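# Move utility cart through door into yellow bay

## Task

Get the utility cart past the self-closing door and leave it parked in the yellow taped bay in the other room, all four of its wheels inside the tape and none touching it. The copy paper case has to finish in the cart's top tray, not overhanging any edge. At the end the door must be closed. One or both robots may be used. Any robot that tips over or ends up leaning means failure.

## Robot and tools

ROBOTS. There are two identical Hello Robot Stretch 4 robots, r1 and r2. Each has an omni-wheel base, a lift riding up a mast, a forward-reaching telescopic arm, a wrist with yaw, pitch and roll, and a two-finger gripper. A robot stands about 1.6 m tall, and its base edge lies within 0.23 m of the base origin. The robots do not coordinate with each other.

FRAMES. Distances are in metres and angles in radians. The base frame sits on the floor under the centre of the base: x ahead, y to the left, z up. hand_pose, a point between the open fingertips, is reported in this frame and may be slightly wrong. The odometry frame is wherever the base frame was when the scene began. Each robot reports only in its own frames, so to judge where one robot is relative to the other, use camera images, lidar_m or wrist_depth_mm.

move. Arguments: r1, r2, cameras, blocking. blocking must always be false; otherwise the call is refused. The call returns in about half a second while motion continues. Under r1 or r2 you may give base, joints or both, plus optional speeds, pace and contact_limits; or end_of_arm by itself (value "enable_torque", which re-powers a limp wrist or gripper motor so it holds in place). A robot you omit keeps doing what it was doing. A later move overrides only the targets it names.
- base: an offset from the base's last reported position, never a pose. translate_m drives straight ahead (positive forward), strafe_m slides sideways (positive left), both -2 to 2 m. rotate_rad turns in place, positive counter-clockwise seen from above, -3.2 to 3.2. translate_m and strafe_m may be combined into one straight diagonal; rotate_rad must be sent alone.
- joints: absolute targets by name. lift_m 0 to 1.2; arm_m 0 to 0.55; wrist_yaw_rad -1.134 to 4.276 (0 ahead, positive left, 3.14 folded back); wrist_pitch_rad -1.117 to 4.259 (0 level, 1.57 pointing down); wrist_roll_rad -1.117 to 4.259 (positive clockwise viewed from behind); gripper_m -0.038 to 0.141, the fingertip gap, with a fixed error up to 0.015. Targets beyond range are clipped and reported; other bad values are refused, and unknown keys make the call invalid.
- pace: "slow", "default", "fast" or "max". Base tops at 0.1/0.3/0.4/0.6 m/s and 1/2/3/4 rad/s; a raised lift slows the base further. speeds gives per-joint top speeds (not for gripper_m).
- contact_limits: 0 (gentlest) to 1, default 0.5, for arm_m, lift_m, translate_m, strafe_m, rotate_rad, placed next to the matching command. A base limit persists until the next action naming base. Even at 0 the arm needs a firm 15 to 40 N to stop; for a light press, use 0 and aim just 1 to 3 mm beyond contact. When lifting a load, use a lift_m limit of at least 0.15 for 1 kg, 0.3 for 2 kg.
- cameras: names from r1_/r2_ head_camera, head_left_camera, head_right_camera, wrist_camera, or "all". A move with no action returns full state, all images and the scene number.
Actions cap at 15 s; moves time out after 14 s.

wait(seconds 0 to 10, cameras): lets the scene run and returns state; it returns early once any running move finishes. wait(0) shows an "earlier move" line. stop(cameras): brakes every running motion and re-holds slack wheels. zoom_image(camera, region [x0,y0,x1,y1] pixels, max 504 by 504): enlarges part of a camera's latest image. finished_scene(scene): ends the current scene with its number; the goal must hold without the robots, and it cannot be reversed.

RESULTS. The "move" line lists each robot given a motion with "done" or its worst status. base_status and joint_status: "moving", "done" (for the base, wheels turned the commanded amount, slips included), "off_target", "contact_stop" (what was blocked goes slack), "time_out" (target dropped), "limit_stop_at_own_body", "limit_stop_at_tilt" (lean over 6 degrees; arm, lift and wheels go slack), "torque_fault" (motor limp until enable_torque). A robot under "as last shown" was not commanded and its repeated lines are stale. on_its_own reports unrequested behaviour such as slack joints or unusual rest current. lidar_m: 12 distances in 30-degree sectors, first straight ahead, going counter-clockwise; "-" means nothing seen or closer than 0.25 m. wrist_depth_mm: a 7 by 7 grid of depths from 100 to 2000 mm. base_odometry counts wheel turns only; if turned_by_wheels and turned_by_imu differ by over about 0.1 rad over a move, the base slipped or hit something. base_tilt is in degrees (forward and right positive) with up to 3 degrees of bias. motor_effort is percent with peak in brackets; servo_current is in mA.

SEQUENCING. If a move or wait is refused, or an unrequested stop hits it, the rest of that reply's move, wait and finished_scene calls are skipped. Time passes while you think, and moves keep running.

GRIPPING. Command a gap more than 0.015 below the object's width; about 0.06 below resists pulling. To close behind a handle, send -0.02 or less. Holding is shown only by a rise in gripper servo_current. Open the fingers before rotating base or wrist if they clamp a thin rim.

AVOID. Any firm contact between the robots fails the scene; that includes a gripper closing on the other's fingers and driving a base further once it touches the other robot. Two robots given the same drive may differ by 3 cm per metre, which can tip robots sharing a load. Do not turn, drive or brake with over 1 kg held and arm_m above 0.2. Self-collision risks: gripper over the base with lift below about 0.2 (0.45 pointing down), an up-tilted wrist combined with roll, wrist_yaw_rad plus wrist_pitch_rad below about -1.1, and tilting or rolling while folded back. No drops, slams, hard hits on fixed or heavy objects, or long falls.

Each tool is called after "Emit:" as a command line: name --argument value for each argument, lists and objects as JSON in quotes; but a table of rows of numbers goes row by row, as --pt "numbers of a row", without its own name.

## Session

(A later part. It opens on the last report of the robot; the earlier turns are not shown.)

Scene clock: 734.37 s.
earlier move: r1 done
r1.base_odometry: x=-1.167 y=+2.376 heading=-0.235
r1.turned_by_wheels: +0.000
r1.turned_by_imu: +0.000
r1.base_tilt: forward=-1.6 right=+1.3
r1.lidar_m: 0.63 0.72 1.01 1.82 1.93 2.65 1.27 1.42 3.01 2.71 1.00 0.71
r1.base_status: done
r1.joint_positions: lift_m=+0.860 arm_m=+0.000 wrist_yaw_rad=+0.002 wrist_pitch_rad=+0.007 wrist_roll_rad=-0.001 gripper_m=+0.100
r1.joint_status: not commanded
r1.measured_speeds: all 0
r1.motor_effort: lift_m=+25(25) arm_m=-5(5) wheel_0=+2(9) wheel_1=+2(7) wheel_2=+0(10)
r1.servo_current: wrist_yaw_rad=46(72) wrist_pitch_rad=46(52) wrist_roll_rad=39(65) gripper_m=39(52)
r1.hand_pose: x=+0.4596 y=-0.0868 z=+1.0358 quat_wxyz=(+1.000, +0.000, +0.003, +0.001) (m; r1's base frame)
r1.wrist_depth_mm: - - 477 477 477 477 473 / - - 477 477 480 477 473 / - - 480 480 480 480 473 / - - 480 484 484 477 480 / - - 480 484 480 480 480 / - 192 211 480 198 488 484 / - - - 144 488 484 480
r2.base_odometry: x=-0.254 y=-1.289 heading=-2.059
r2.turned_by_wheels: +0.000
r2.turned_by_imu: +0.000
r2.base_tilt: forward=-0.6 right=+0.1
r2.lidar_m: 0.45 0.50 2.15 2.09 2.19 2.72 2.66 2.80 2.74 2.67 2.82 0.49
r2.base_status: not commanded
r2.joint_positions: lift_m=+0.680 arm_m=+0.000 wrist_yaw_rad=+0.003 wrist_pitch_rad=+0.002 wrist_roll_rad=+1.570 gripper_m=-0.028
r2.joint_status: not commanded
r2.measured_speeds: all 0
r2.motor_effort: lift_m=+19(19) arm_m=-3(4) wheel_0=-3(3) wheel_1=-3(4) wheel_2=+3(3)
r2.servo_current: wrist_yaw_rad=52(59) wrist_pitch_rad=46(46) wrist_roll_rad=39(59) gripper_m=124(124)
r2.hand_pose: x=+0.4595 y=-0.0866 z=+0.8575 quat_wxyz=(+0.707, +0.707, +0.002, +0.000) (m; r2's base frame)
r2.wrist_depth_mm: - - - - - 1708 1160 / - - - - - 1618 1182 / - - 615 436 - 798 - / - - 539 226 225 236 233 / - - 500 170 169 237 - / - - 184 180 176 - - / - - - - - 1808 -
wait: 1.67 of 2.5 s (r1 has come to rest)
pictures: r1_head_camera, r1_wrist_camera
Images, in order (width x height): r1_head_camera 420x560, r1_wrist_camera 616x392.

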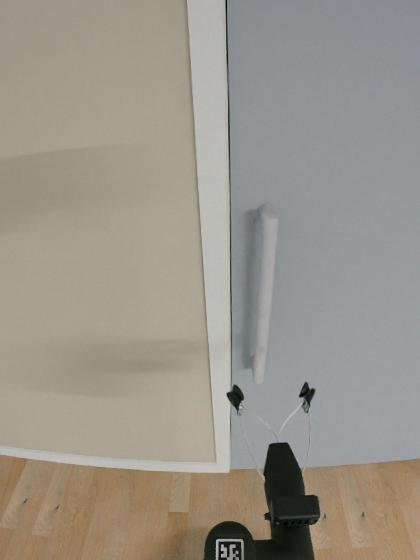

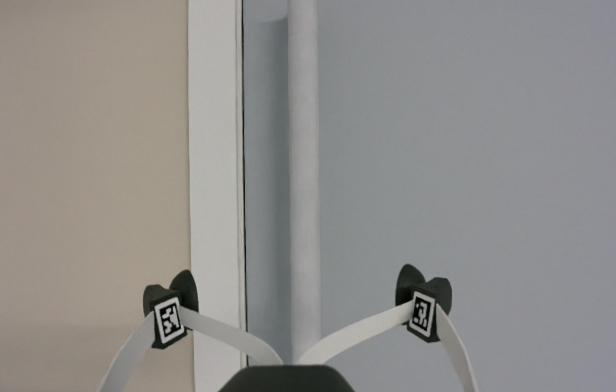

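Emit:
move --r1 '{"base":{"translate_m":0.2},"contact_limits":{"translate_m":0.1},"pace":"slow"}' --blocking false

Emit:
wait --seconds 4 --cameras '["r1_wrist_camera"]'

Emit:
move --r1 '{"joints":{"gripper_m":-0.036}}' --blocking false

Emit:
wait --seconds 2 --cameras '["r1_wrist_camera"]'

Scene clock: 739.87 s.
move: r1 moving
r1.base_odometry: x=-1.155 y=+2.373 heading=-0.234
r1.turned_by_wheels: +0.000
r1.turned_by_imu: +0.000
r1.base_tilt: forward=-1.6 right=+1.3
r1.lidar_m: 0.60 0.71 0.97 1.84 1.91 2.65 1.28 1.43 3.00 2.63 0.98 0.71
r1.base_status: translate_m moving
r1.joint_positions: lift_m=+0.860 arm_m=+0.000 wrist_yaw_rad=+0.002 wrist_pitch_rad=+0.007 wrist_roll_rad=-0.001 gripper_m=+0.100
r1.joint_status: not commanded
r1.measured_speeds: translate_m=+0.048 strafe_m=+0.000 rotate_rad=-0.001 lift_m=+0.000 arm_m=+0.000 wrist_yaw_rad=+0.000 wrist_pitch_rad=+0.000 wrist_roll_rad=+0.000
r1.motor_effort: lift_m=+25(25) arm_m=-5(5) wheel_0=+6(8) wheel_1=+4(6) wheel_2=-6(6)
r1.servo_current: wrist_yaw_rad=59(65) wrist_pitch_rad=52(52) wrist_roll_rad=33(59) gripper_m=46(46)
r1.contact_limits: translate_m 0.1
r1.hand_pose: x=+0.4596 y=-0.0868 z=+1.0358 quat_wxyz=(+1.000, +0.000, +0.003, +0.001) (m; r1's base frame)
r1.wrist_depth_mm: - - 466 466 466 466 469 / - - 473 469 469 466 466 / - - 473 473 469 466 469 / - - 469 469 466 469 473 / - - 473 473 480 473 469 / - 193 212 469 198 469 473 / - - - 145 469 477 473
r2: as last shown
r2.base_tilt: forward=-0.6 right=+0.0
r2.lidar_m: 0.43 0.50 2.14 2.09 2.18 2.73 2.63 2.81 2.74 2.65 2.83 0.47
r2.motor_effort: lift_m=+19(19) arm_m=-4(4) wheel_0=-2(3) wheel_1=-3(3) wheel_2=+3(3)
r2.servo_current: wrist_yaw_rad=46(52) wrist_pitch_rad=39(46) wrist_roll_rad=52(52) gripper_m=124(124)
r2.wrist_depth_mm: - - - - - 1661 1182 / - - - - - 1576 1182 / - - 609 436 - 798 - / - - 539 227 225 236 233 / - - 500 170 169 236 - / - - 183 180 176 - - / - - - - - 1863 -
pictures: none

Scene clock: 742.63 s.
earlier move: r1 done
r1.base_odometry: x=-0.973 y=+2.329 heading=-0.235
r1.turned_by_wheels: +0.000
r1.turned_by_imu: +0.000
r1.base_tilt: forward=-1.6 right=+1.3
r1.lidar_m: 0.40 0.51 0.73 1.82 1.90 2.64 1.47 1.62 3.01 1.95 0.74 0.51
r1.base_status: done
r1.joint_positions: lift_m=+0.860 arm_m=+0.000 wrist_yaw_rad=+0.002 wrist_pitch_rad=+0.007 wrist_roll_rad=-0.001 gripper_m=+0.100
r1.joint_status: not commanded
r1.measured_speeds: all 0
r1.motor_effort: lift_m=+25(25) arm_m=-5(5) wheel_0=+4(8) wheel_1=+3(6) wheel_2=-2(7)
r1.servo_current: wrist_yaw_rad=52(72) wrist_pitch_rad=52(59) wrist_roll_rad=59(72) gripper_m=39(52)
r1.contact_limits: translate_m 0.1
r1.hand_pose: x=+0.4596 y=-0.0868 z=+1.0358 quat_wxyz=(+1.000, +0.000, +0.003, +0.001) (m; r1's base frame)
r1.wrist_depth_mm: 282 - 283 204 279 281 279 / 283 - 282 205 281 281 279 / 286 283 283 206 279 281 281 / 286 286 286 206 283 282 282 / 286 285 285 207 283 283 283 / 286 286 285 209 196 283 283 / 287 289 290 144 285 283 285
r2.base_odometry: x=-0.254 y=-1.289 heading=-2.059
r2.turned_by_wheels: +0.000
r2.turned_by_imu: +0.000
r2.base_tilt: forward=-0.7 right=+0.1
r2.lidar_m: 0.42 0.48 2.14 2.07 2.16 2.71 2.65 2.80 2.70 2.63 2.83 0.48
r2.base_status: not commanded
r2.joint_positions: lift_m=+0.680 arm_m=+0.000 wrist_yaw_rad=+0.003 wrist_pitch_rad=+0.002 wrist_roll_rad=+1.570 gripper_m=-0.028
r2.joint_status: not commanded
r2.measured_speeds: all 0
r2.motor_effort: lift_m=+19(19) arm_m=-3(4) wheel_0=-3(3) wheel_1=-3(4) wheel_2=+3(3)
r2.servo_current: wrist_yaw_rad=46(65) wrist_pitch_rad=46(52) wrist_roll_rad=52(59) gripper_m=124(124)
r2.hand_pose: x=+0.4595 y=-0.0866 z=+0.8575 quat_wxyz=(+0.707, +0.707, +0.002, +0.000) (m; r2's base frame)
r2.wrist_depth_mm: - - - - - 1708 1182 / - - - - - 1618 1160 / - - 603 436 - 788 - / - - 530 227 225 234 234 / - - 496 170 170 237 - / - - 183 180 175 - - / - - - - - 1863 -
wait: 2.77 of 4 s (r1 has come to rest)
pictures: r1_wrist_camera
Images, in order (width x height): r1_wrist_camera 616x392.

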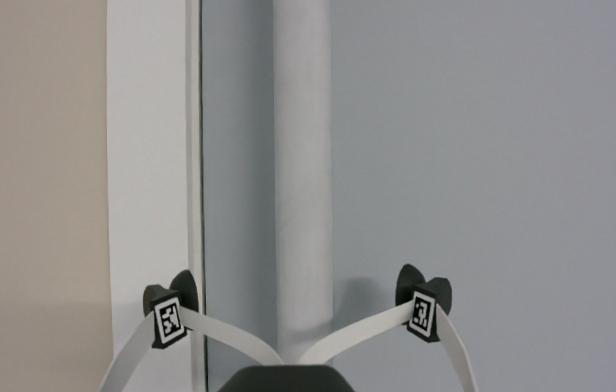

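Scene clock: 743.13 s.
move: r1 moving
r1.base_odometry: x=-0.973 y=+2.329 heading=-0.235
r1.turned_by_wheels: +0.000
r1.turned_by_imu: +0.000
r1.base_tilt: forward=-1.6 right=+1.3
r1.lidar_m: 0.43 0.52 0.73 1.83 1.91 2.65 1.47 1.64 3.01 1.95 0.72 0.52
r1.base_status: not commanded
r1.joint_positions: lift_m=+0.860 arm_m=+0.000 wrist_yaw_rad=+0.002 wrist_pitch_rad=+0.007 wrist_roll_rad=-0.001 gripper_m=+0.084
r1.joint_status: gripper_m moving
r1.measured_speeds: all 0
r1.motor_effort: lift_m=+25(25) arm_m=-5(5) wheel_0=+4(4) wheel_1=+3(3) wheel_2=-3(3)
r1.servo_current: wrist_yaw_rad=59(59) wrist_pitch_rad=46(52) wrist_roll_rad=59(65) gripper_m=98(104)
r1.contact_limits: translate_m 0.1
r1.hand_pose: x=+0.4596 y=-0.0868 z=+1.0358 quat_wxyz=(+1.000, +0.000, +0.003, +0.001) (m; r1's base frame)
r1.wrist_depth_mm: 282 - 282 204 279 277 278 / 282 - 283 204 282 281 279 / 285 283 285 205 282 282 282 / 285 283 285 206 283 283 282 / 286 287 287 207 282 283 283 / 289 287 216 209 198 285 283 / 287 169 289 144 286 285 285
r2: as last shown
r2.lidar_m: 0.43 0.51 2.15 2.09 2.19 2.74 2.64 2.80 2.72 2.63 2.83 0.44
r2.motor_effort: lift_m=+19(19) arm_m=-3(4) wheel_0=-2(3) wheel_1=-3(4) wheel_2=+3(3)
r2.servo_current: wrist_yaw_rad=52(52) wrist_pitch_rad=39(46) wrist_roll_rad=46(52) gripper_m=117(124)
r2.wrist_depth_mm: - - - - - 1661 1182 / - - - - - 1618 1205 / - - 609 433 - 788 - / - - 535 226 224 236 235 / - - 496 170 169 237 - / - - 182 180 175 - - / - - - - - 1863 -
pictures: none

Scene clock: 744.67 s.
earlier move: r1 done
r1.base_odometry: x=-0.973 y=+2.329 heading=-0.235
r1.turned_by_wheels: +0.000
r1.turned_by_imu: +0.000
r1.base_tilt: forward=-1.6 right=+1.3
r1.lidar_m: 0.43 0.51 0.71 1.82 1.91 2.66 1.44 1.66 3.01 1.97 0.71 0.52
r1.base_status: not commanded
r1.joint_positions: lift_m=+0.860 arm_m=+0.000 wrist_yaw_rad=+0.002 wrist_pitch_rad=+0.007 wrist_roll_rad=-0.001 gripper_m=-0.034
r1.joint_status: all done
r1.measured_speeds: all 0
r1.motor_effort: lift_m=+25(25) arm_m=-5(5) wheel_0=+2(4) wheel_1=+2(3) wheel_2=-1(3)
r1.servo_current: wrist_yaw_rad=46(59) wrist_pitch_rad=59(59) wrist_roll_rad=39(72) gripper_m=104(254)
r1.contact_limits: translate_m 0.1
r1.hand_pose: x=+0.4596 y=-0.0868 z=+1.0358 quat_wxyz=(+1.000, +0.000, +0.003, +0.001) (m; r1's base frame)
r1.wrist_depth_mm: 281 - 282 201 282 279 279 / 282 - 282 204 281 281 281 / 283 - 285 204 282 281 281 / 286 - 285 206 283 282 282 / 287 - 285 206 285 283 282 / 286 285 187 203 182 283 283 / 287 147 286 204 285 152 285
r2.base_odometry: x=-0.254 y=-1.289 heading=-2.059
r2.turned_by_wheels: +0.000
r2.turned_by_imu: +0.000
r2.base_tilt: forward=-0.6 right=+0.1
r2.lidar_m: 0.44 0.52 2.13 2.08 2.18 2.70 2.64 2.81 2.74 2.66 2.81 0.47
r2.base_status: not commanded
r2.joint_positions: lift_m=+0.680 arm_m=+0.000 wrist_yaw_rad=+0.003 wrist_pitch_rad=+0.002 wrist_roll_rad=+1.570 gripper_m=-0.028
r2.joint_status: not commanded
r2.measured_speeds: all 0
r2.motor_effort: lift_m=+19(19) arm_m=-4(4) wheel_0=-2(3) wheel_1=-3(4) wheel_2=+3(3)
r2.servo_current: wrist_yaw_rad=52(59) wrist_pitch_rad=46(46) wrist_roll_rad=39(59) gripper_m=117(124)
r2.hand_pose: x=+0.4595 y=-0.0866 z=+0.8575 quat_wxyz=(+0.707, +0.707, +0.002, +0.000) (m; r2's base frame)
r2.wrist_depth_mm: - - - - - 1661 1182 / - - - - - 1618 1182 / - - 609 436 - 788 - / - - 539 227 224 236 234 / - - 500 170 169 236 - / - - 183 180 175 - - / - - - - - 1863 -
wait: 1.53 of 2 s (r1 has come to rest)
pictures: r1_wrist_camera
Images, in order (width x height): r1_wrist_camera 616x392.

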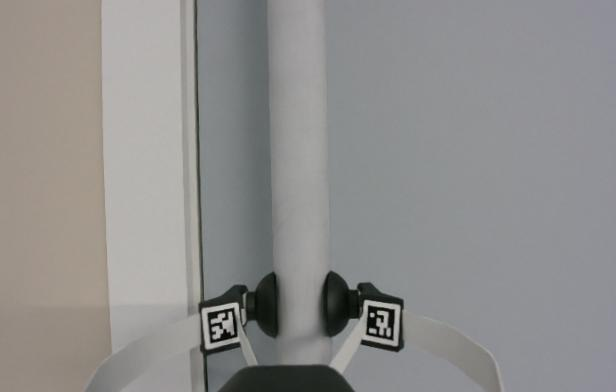

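Emit:
move --r1 '{"base":{"translate_m":-0.232,"strafe_m":-0.123},"joints":{"wrist_yaw_rad":0.262},"speeds":{"wrist_yaw_rad":0.1},"pace":"slow","contact_limits":{"translate_m":0.8}}' --blocking false

Emit:
wait --seconds 5 --cameras '["r1_wrist_camera"]'

Emit:
wait --seconds 0.5

Scene clock: 764.63 s.
move: r1 moving
r1.base_odometry: x=-0.986 y=+2.326 heading=-0.235
r1.turned_by_wheels: +0.000
r1.turned_by_imu: -0.001
r1.base_tilt: forward=-1.6 right=+1.2
r1.lidar_m: 0.44 0.53 0.74 1.82 1.90 2.64 1.43 1.63 3.01 1.99 0.74 0.53
r1.base_status: translate_m moving; strafe_m moving
r1.joint_positions: lift_m=+0.860 arm_m=+0.000 wrist_yaw_rad=+0.041 wrist_pitch_rad=+0.007 wrist_roll_rad=-0.001 gripper_m=-0.034
r1.joint_status: wrist_yaw_rad moving
r1.measured_speeds: translate_m=-0.049 strafe_m=-0.026 rotate_rad=-0.002 lift_m=+0.000 arm_m=+0.000 wrist_yaw_rad=+0.100 wrist_pitch_rad=+0.000 wrist_roll_rad=+0.000
r1.motor_effort: lift_m=+25(25) arm_m=-5(5) wheel_0=-2(6) wheel_1=-8(8) wheel_2=+8(10)
r1.servo_current: wrist_yaw_rad=33(65) wrist_pitch_rad=46(52) wrist_roll_rad=39(65) gripper_m=104(111)
r1.contact_limits: translate_m 0.8
r1.hand_pose: x=+0.4627 y=-0.0755 z=+1.0358 quat_wxyz=(+1.000, -0.001, +0.003, +0.020) (m; r1's base frame)
r1.wrist_depth_mm: 296 - 294 218 289 287 285 / 296 296 293 220 290 289 286 / 298 297 294 218 290 287 287 / 297 296 296 216 291 289 289 / 298 297 296 215 293 291 289 / 298 297 186 204 183 291 290 / 303 152 297 213 294 147 293
r2: as last shown
r2.base_tilt: forward=-0.7 right=+0.0
r2.lidar_m: 0.44 0.48 2.15 2.07 2.18 2.72 2.66 2.82 2.71 2.66 2.82 0.49
r2.motor_effort: lift_m=+19(19) arm_m=-4(4) wheel_0=-3(3) wheel_1=-4(4) wheel_2=+3(3)
r2.servo_current: wrist_yaw_rad=46(52) wrist_pitch_rad=46(46) wrist_roll_rad=46(59) gripper_m=124(124)
r2.wrist_depth_mm: - - - - - 1708 1182 / - - - - - 1576 1182 / - - 609 433 - 798 - / - - 530 227 224 236 234 / - - 496 170 169 237 - / - - 183 180 175 - - / - - - - - 1808 -
pictures: none

Scene clock: 767.93 s.
earlier move: r1 done
r1.base_odometry: x=-1.227 y=+2.264 heading=-0.235
r1.turned_by_wheels: +0.000
r1.turned_by_imu: -0.001
r1.base_tilt: forward=-1.6 right=+1.3
r1.lidar_m: 0.62 0.76 1.08 1.96 2.05 2.85 1.22 3.93 2.88 2.77 1.04 0.74
r1.base_status: done
r1.joint_positions: lift_m=+0.860 arm_m=+0.000 wrist_yaw_rad=+0.259 wrist_pitch_rad=+0.006 wrist_roll_rad=-0.001 gripper_m=-0.035
r1.joint_status: all done
r1.measured_speeds: all 0
r1.motor_effort: lift_m=+24(25) arm_m=+4(5) wheel_0=-5(7) wheel_1=-2(8) wheel_2=+3(10)
r1.servo_current: wrist_yaw_rad=52(78) wrist_pitch_rad=46(59) wrist_roll_rad=52(65) gripper_m=72(111)
r1.contact_limits: translate_m 0.8
r1.hand_pose: x=+0.4720 y=-0.0106 z=+1.0360 quat_wxyz=(+0.992, -0.001, +0.003, +0.129) (m; r1's base frame)
r1.wrist_depth_mm: - - - 492 473 452 436 / - - - 488 477 452 439 / - - - 496 480 455 433 / - - - 500 480 459 439 / - - - 504 484 462 439 / - - 181 200 473 462 442 / - 138 167 182 175 455 439
r2.base_odometry: x=-0.254 y=-1.289 heading=-2.059
r2.turned_by_wheels: +0.000
r2.turned_by_imu: +0.000
r2.base_tilt: forward=-0.7 right=+0.1
r2.lidar_m: 0.43 0.50 2.16 2.07 2.20 2.75 2.63 2.78 2.72 2.63 2.84 0.50
r2.base_status: not commanded
r2.joint_positions: lift_m=+0.680 arm_m=+0.000 wrist_yaw_rad=+0.003 wrist_pitch_rad=+0.002 wrist_roll_rad=+1.570 gripper_m=-0.028
r2.joint_status: not commanded
r2.measured_speeds: all 0
r2.motor_effort: lift_m=+19(19) arm_m=-4(4) wheel_0=-3(3) wheel_1=-3(4) wheel_2=+3(3)
r2.servo_current: wrist_yaw_rad=39(65) wrist_pitch_rad=46(46) wrist_roll_rad=46(65) gripper_m=124(124)
r2.hand_pose: x=+0.4595 y=-0.0866 z=+0.8575 quat_wxyz=(+0.707, +0.707, +0.002, +0.000) (m; r2's base frame)
r2.wrist_depth_mm: - - - - - 1661 1182 / - - - - - 1618 1182 / - - 615 436 - 798 - / - - 539 226 225 235 234 / - - 504 170 170 237 - / - - 183 180 175 - - / - - - - - 1863 -
wait: 3.30 of 5 s (r1 has come to rest)
pictures: r1_wrist_camera
Images, in order (width x height): r1_wrist_camera 616x392.

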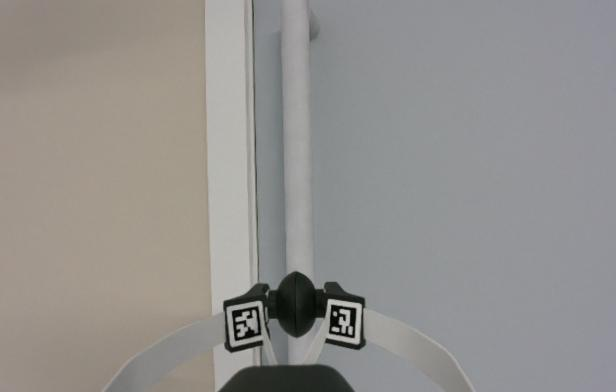

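Scene clock: 768.43 s.
r1.base_odometry: x=-1.227 y=+2.264 heading=-0.235
r1.turned_by_wheels: +0.000
r1.turned_by_imu: +0.000
r1.base_tilt: forward=-1.6 right=+1.3
r1.lidar_m: 0.65 0.74 1.05 1.95 2.06 2.85 1.23 3.95 2.88 2.76 1.04 0.74
r1.base_status: done
r1.joint_positions: lift_m=+0.860 arm_m=+0.000 wrist_yaw_rad=+0.259 wrist_pitch_rad=+0.006 wrist_roll_rad=-0.001 gripper_m=-0.035
r1.joint_status: all done
r1.measured_speeds: all 0
r1.motor_effort: lift_m=+24(25) arm_m=+4(5) wheel_0=-5(7) wheel_1=-3(8) wheel_2=+3(10)
r1.servo_current: wrist_yaw_rad=59(78) wrist_pitch_rad=46(59) wrist_roll_rad=59(65) gripper_m=65(111)
r1.contact_limits: translate_m 0.8
r1.hand_pose: x=+0.4720 y=-0.0106 z=+1.0360 quat_wxyz=(+0.992, -0.001, +0.003, +0.129) (m; r1's base frame)
r1.wrist_depth_mm: - - - 492 477 452 433 / - - - 496 480 455 430 / - - - 496 480 459 436 / - - - 500 480 459 436 / - - - 500 488 462 439 / - - 180 198 477 459 439 / - 139 167 183 176 449 442
r2.base_odometry: x=-0.254 y=-1.289 heading=-2.059
r2.turned_by_wheels: +0.000
r2.turned_by_imu: +0.000
r2.base_tilt: forward=-0.7 right=+0.0
r2.lidar_m: 0.45 0.50 2.15 2.08 2.19 2.72 2.64 2.80 2.71 2.65 2.80 0.47
r2.base_status: not commanded
r2.joint_positions: lift_m=+0.680 arm_m=+0.000 wrist_yaw_rad=+0.003 wrist_pitch_rad=+0.002 wrist_roll_rad=+1.570 gripper_m=-0.028
r2.joint_status: not commanded
r2.measured_speeds: all 0
r2.motor_effort: lift_m=+19(19) arm_m=-4(4) wheel_0=-2(3) wheel_1=-3(4) wheel_2=+3(3)
r2.servo_current: wrist_yaw_rad=46(65) wrist_pitch_rad=39(46) wrist_roll_rad=52(65) gripper_m=117(124)
r2.hand_pose: x=+0.4595 y=-0.0866 z=+0.8575 quat_wxyz=(+0.707, +0.707, +0.002, +0.000) (m; r2's base frame)
r2.wrist_depth_mm: - - - - - 1708 1182 / - - - - - 1618 1182 / - - 615 436 - 798 - / - - 530 227 224 234 234 / - - 504 170 169 237 - / - - 183 180 175 - - / - - - - - 1921 -
wait: 0.50 s; at rest by 0.27 s
pictures: none

Emit:
move --r1 '{"base":{"translate_m":0.05,"strafe_m":0.123},"joints":{"wrist_yaw_rad":0.0,"gripper_m":0.1}}' --blocking false

Emit:
wait --seconds 2.5

Emit:
move --r1 '{"base":{"translate_m":0.217},"pace":"slow","contact_limits":{"translate_m":0.1}}' --cameras '["r1_wrist_camera"]' --blocking false

Emit:
wait --seconds 4 --cameras '["r1_wrist_camera"]'

Scene clock: 776.60 s.
move: r1 moving
r1.base_odometry: x=-1.209 y=+2.289 heading=-0.235
r1.turned_by_wheels: +0.000
r1.turned_by_imu: +0.000
r1.base_tilt: forward=-1.6 right=+1.3
r1.lidar_m: 0.64 0.74 1.05 1.93 2.01 2.81 1.22 1.40 2.91 2.78 1.03 0.75
r1.base_status: translate_m moving; strafe_m moving
r1.joint_positions: lift_m=+0.860 arm_m=+0.000 wrist_yaw_rad=+0.003 wrist_pitch_rad=+0.006 wrist_roll_rad=-0.001 gripper_m=-0.010
r1.joint_status: wrist_yaw_rad moving; gripper_m moving
r1.measured_speeds: translate_m=+0.045 strafe_m=+0.113 rotate_rad=+0.000 lift_m=+0.000 arm_m=+0.000 wrist_yaw_rad=-0.014 wrist_pitch_rad=+0.000 wrist_roll_rad=+0.000
r1.motor_effort: lift_m=+24(25) arm_m=+4(5) wheel_0=-8(9) wheel_1=+9(10) wheel_2=-5(5)
r1.servo_current: wrist_yaw_rad=46(104) wrist_pitch_rad=39(52) wrist_roll_rad=52(59) gripper_m=72(72)
r1.hand_pose: x=+0.4595 y=-0.0866 z=+1.0360 quat_wxyz=(+1.000, +0.000, +0.003, +0.002) (m; r1's base frame)
r1.wrist_depth_mm: - 500 500 500 504 504 504 / - 500 504 500 500 504 508 / - 496 504 504 508 504 508 / - 504 504 508 512 512 512 / - - 504 504 508 508 517 / - - 421 193 508 517 517 / - 131 181 183 151 508 512
r2: as last shown
r2.lidar_m: 0.44 0.50 2.14 2.08 2.18 2.72 2.65 2.81 2.75 2.67 2.83 0.47
r2.motor_effort: lift_m=+19(19) arm_m=-3(4) wheel_0=-2(3) wheel_1=-3(4) wheel_2=+3(3)
r2.servo_current: wrist_yaw_rad=52(59) wrist_pitch_rad=39(46) wrist_roll_rad=46(46) gripper_m=124(124)
r2.wrist_depth_mm: - - - - - 1708 1182 / - - - - - 1576 1182 / - - 609 436 - 809 - / - - 530 227 224 236 233 / - - 500 170 169 238 - / - - 183 180 175 - - / - - - - - 1921 -
pictures: none

Scene clock: 778.13 s.
earlier move: r1 done
r1.base_odometry: x=-1.150 y=+2.372 heading=-0.235
r1.turned_by_wheels: +0.000
r1.turned_by_imu: +0.001
r1.base_tilt: forward=-1.6 right=+1.3
r1.lidar_m: 0.59 0.71 1.00 1.84 1.91 2.63 1.30 1.44 3.01 2.64 0.94 0.69
r1.base_status: done
r1.joint_positions: lift_m=+0.860 arm_m=+0.000 wrist_yaw_rad=+0.003 wrist_pitch_rad=+0.006 wrist_roll_rad=-0.001 gripper_m=+0.100
r1.joint_status: all done
r1.measured_speeds: all 0
r1.motor_effort: lift_m=+24(25) arm_m=+4(5) wheel_0=-2(9) wheel_1=-1(11) wheel_2=-1(5)
r1.servo_current: wrist_yaw_rad=52(104) wrist_pitch_rad=46(59) wrist_roll_rad=39(59) gripper_m=46(85)
r1.hand_pose: x=+0.4595 y=-0.0866 z=+1.0360 quat_wxyz=(+1.000, +0.000, +0.003, +0.001) (m; r1's base frame)
r1.wrist_depth_mm: - - 462 459 455 455 452 / - - 466 462 459 452 452 / - - 462 462 462 459 455 / - - 469 462 462 459 459 / - - 469 469 459 459 462 / - 192 215 466 198 459 459 / - - - 145 469 462 462
r2.base_odometry: x=-0.254 y=-1.289 heading=-2.059
r2.turned_by_wheels: +0.000
r2.turned_by_imu: +0.000
r2.base_tilt: forward=-0.6 right=+0.0
r2.lidar_m: 0.45 0.51 2.14 2.08 2.16 2.71 2.64 2.84 2.76 2.64 2.84 0.46
r2.base_status: not commanded
r2.joint_positions: lift_m=+0.680 arm_m=+0.000 wrist_yaw_rad=+0.003 wrist_pitch_rad=+0.002 wrist_roll_rad=+1.570 gripper_m=-0.028
r2.joint_status: not commanded
r2.measured_speeds: all 0
r2.motor_effort: lift_m=+19(19) arm_m=-4(4) wheel_0=-3(3) wheel_1=-3(4) wheel_2=+3(3)
r2.servo_current: wrist_yaw_rad=46(59) wrist_pitch_rad=39(52) wrist_roll_rad=52(59) gripper_m=117(124)
r2.hand_pose: x=+0.4595 y=-0.0866 z=+0.8575 quat_wxyz=(+0.707, +0.707, +0.002, +0.000) (m; r2's base frame)
r2.wrist_depth_mm: - - - - - 1708 1160 / - - - - - 1576 1160 / - - 609 433 - 809 - / - - 535 227 224 235 234 / - - 500 170 170 237 - / - - 183 180 175 - - / - - - - - 1863 -
wait: 1.53 of 2.5 s (r1 has come to rest)
pictures: none

Scene clock: 778.63 s.
move: r1 moving
r1.base_odometry: x=-1.138 y=+2.369 heading=-0.235
r1.turned_by_wheels: +0.000
r1.turned_by_imu: +0.000
r1.base_tilt: forward=-1.6 right=+1.2
r1.lidar_m: 0.60 0.65 0.96 1.83 1.94 2.63 1.32 1.46 3.01 2.59 0.95 0.71
r1.base_status: translate_m moving
r1.joint_positions: lift_m=+0.860 arm_m=+0.000 wrist_yaw_rad=+0.003 wrist_pitch_rad=+0.006 wrist_roll_rad=-0.001 gripper_m=+0.100
r1.joint_status: not commanded
r1.measured_speeds: translate_m=+0.048 strafe_m=+0.000 rotate_rad=+0.001 lift_m=+0.000 arm_m=+0.000 wrist_yaw_rad=+0.000 wrist_pitch_rad=+0.000 wrist_roll_rad=+0.000
r1.motor_effort: lift_m=+24(25) arm_m=+4(4) wheel_0=+4(6) wheel_1=+3(5) wheel_2=-7(7)
r1.servo_current: wrist_yaw_rad=39(59) wrist_pitch_rad=46(52) wrist_roll_rad=52(59) gripper_m=46(46)
r1.contact_limits: translate_m 0.1
r1.hand_pose: x=+0.4595 y=-0.0866 z=+1.0360 quat_wxyz=(+1.000, +0.000, +0.003, +0.001) (m; r1's base frame)
r1.wrist_depth_mm: - 449 449 449 442 442 442 / - - 455 449 449 442 442 / - - 452 449 452 449 445 / - - 455 449 449 445 445 / - - 462 452 449 452 449 / - 193 215 459 198 452 449 / - - - 145 455 452 449
r2: as last shown
r2.base_tilt: forward=-0.7 right=+0.1
r2.lidar_m: 0.44 0.49 2.12 2.06 2.21 2.71 2.65 2.81 2.72 2.66 2.84 0.45
r2.motor_effort: lift_m=+19(19) arm_m=-3(4) wheel_0=-3(3) wheel_1=-3(4) wheel_2=+3(3)
r2.servo_current: wrist_yaw_rad=52(52) wrist_pitch_rad=33(46) wrist_roll_rad=39(52) gripper_m=124(124)
r2.wrist_depth_mm: - - - - - 1661 1182 / - - - - - 1537 1160 / - - 609 436 - 798 - / - - 539 227 224 236 234 / - - 504 170 169 236 - / - - 183 181 175 - - / - - - - - 1921 -
pictures: r1_wrist_camera
Images, in order (width x height): r1_wrist_camera 616x392.

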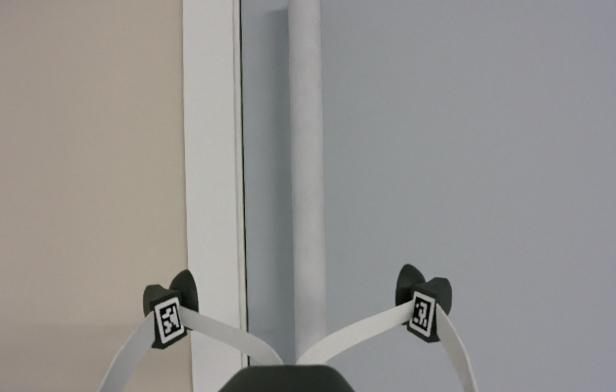

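Scene clock: 781.60 s.
earlier move: r1 done
r1.base_odometry: x=-0.939 y=+2.321 heading=-0.235
r1.turned_by_wheels: +0.000
r1.turned_by_imu: +0.000
r1.base_tilt: forward=-1.6 right=+1.3
r1.lidar_m: 0.39 0.47 0.69 1.83 1.91 2.67 1.51 1.69 3.00 1.85 0.68 0.47
r1.base_status: done
r1.joint_positions: lift_m=+0.860 arm_m=+0.000 wrist_yaw_rad=+0.003 wrist_pitch_rad=+0.006 wrist_roll_rad=-0.001 gripper_m=+0.100
r1.joint_status: not commanded
r1.measured_speeds: all 0
r1.motor_effort: lift_m=+24(25) arm_m=+4(4) wheel_0=+2(8) wheel_1=+2(7) wheel_2=-2(7)
r1.servo_current: wrist_yaw_rad=52(78) wrist_pitch_rad=46(65) wrist_roll_rad=46(65) gripper_m=46(52)
r1.contact_limits: translate_m 0.1
r1.hand_pose: x=+0.4595 y=-0.0866 z=+1.0360 quat_wxyz=(+1.000, +0.000, +0.003, +0.001) (m; r1's base frame)
r1.wrist_depth_mm: 249 - 247 168 245 244 244 / 249 - 249 168 247 245 244 / 249 - 249 168 248 246 245 / 251 - 250 169 248 246 246 / 251 - 250 170 249 247 247 / 251 190 251 169 198 247 248 / 254 - 252 145 249 248 247
r2.base_odometry: x=-0.254 y=-1.289 heading=-2.059
r2.turned_by_wheels: +0.000
r2.turned_by_imu: +0.000
r2.base_tilt: forward=-0.7 right=+0.0
r2.lidar_m: 0.40 0.51 2.14 2.09 2.18 2.73 2.64 2.81 2.73 2.65 2.80 0.45
r2.base_status: not commanded
r2.joint_positions: lift_m=+0.680 arm_m=+0.000 wrist_yaw_rad=+0.003 wrist_pitch_rad=+0.002 wrist_roll_rad=+1.570 gripper_m=-0.028
r2.joint_status: not commanded
r2.measured_speeds: all 0
r2.motor_effort: lift_m=+19(19) arm_m=-3(4) wheel_0=-2(3) wheel_1=-3(4) wheel_2=+3(3)
r2.servo_current: wrist_yaw_rad=46(65) wrist_pitch_rad=39(46) wrist_roll_rad=39(59) gripper_m=111(130)
r2.hand_pose: x=+0.4595 y=-0.0866 z=+0.8575 quat_wxyz=(+0.707, +0.707, +0.002, +0.000) (m; r2's base frame)
r2.wrist_depth_mm: - - - - - 1708 1138 / - - - - - 1537 1160 / - - 609 436 - 809 - / - - 535 227 224 235 234 / - - 500 170 169 237 - / - - 183 180 176 - - / - - - - - 1863 -
wait: 2.97 of 4 s (r1 has come to rest)
pictures: r1_wrist_camera
Images, in order (width x height): r1_wrist_camera 616x392.

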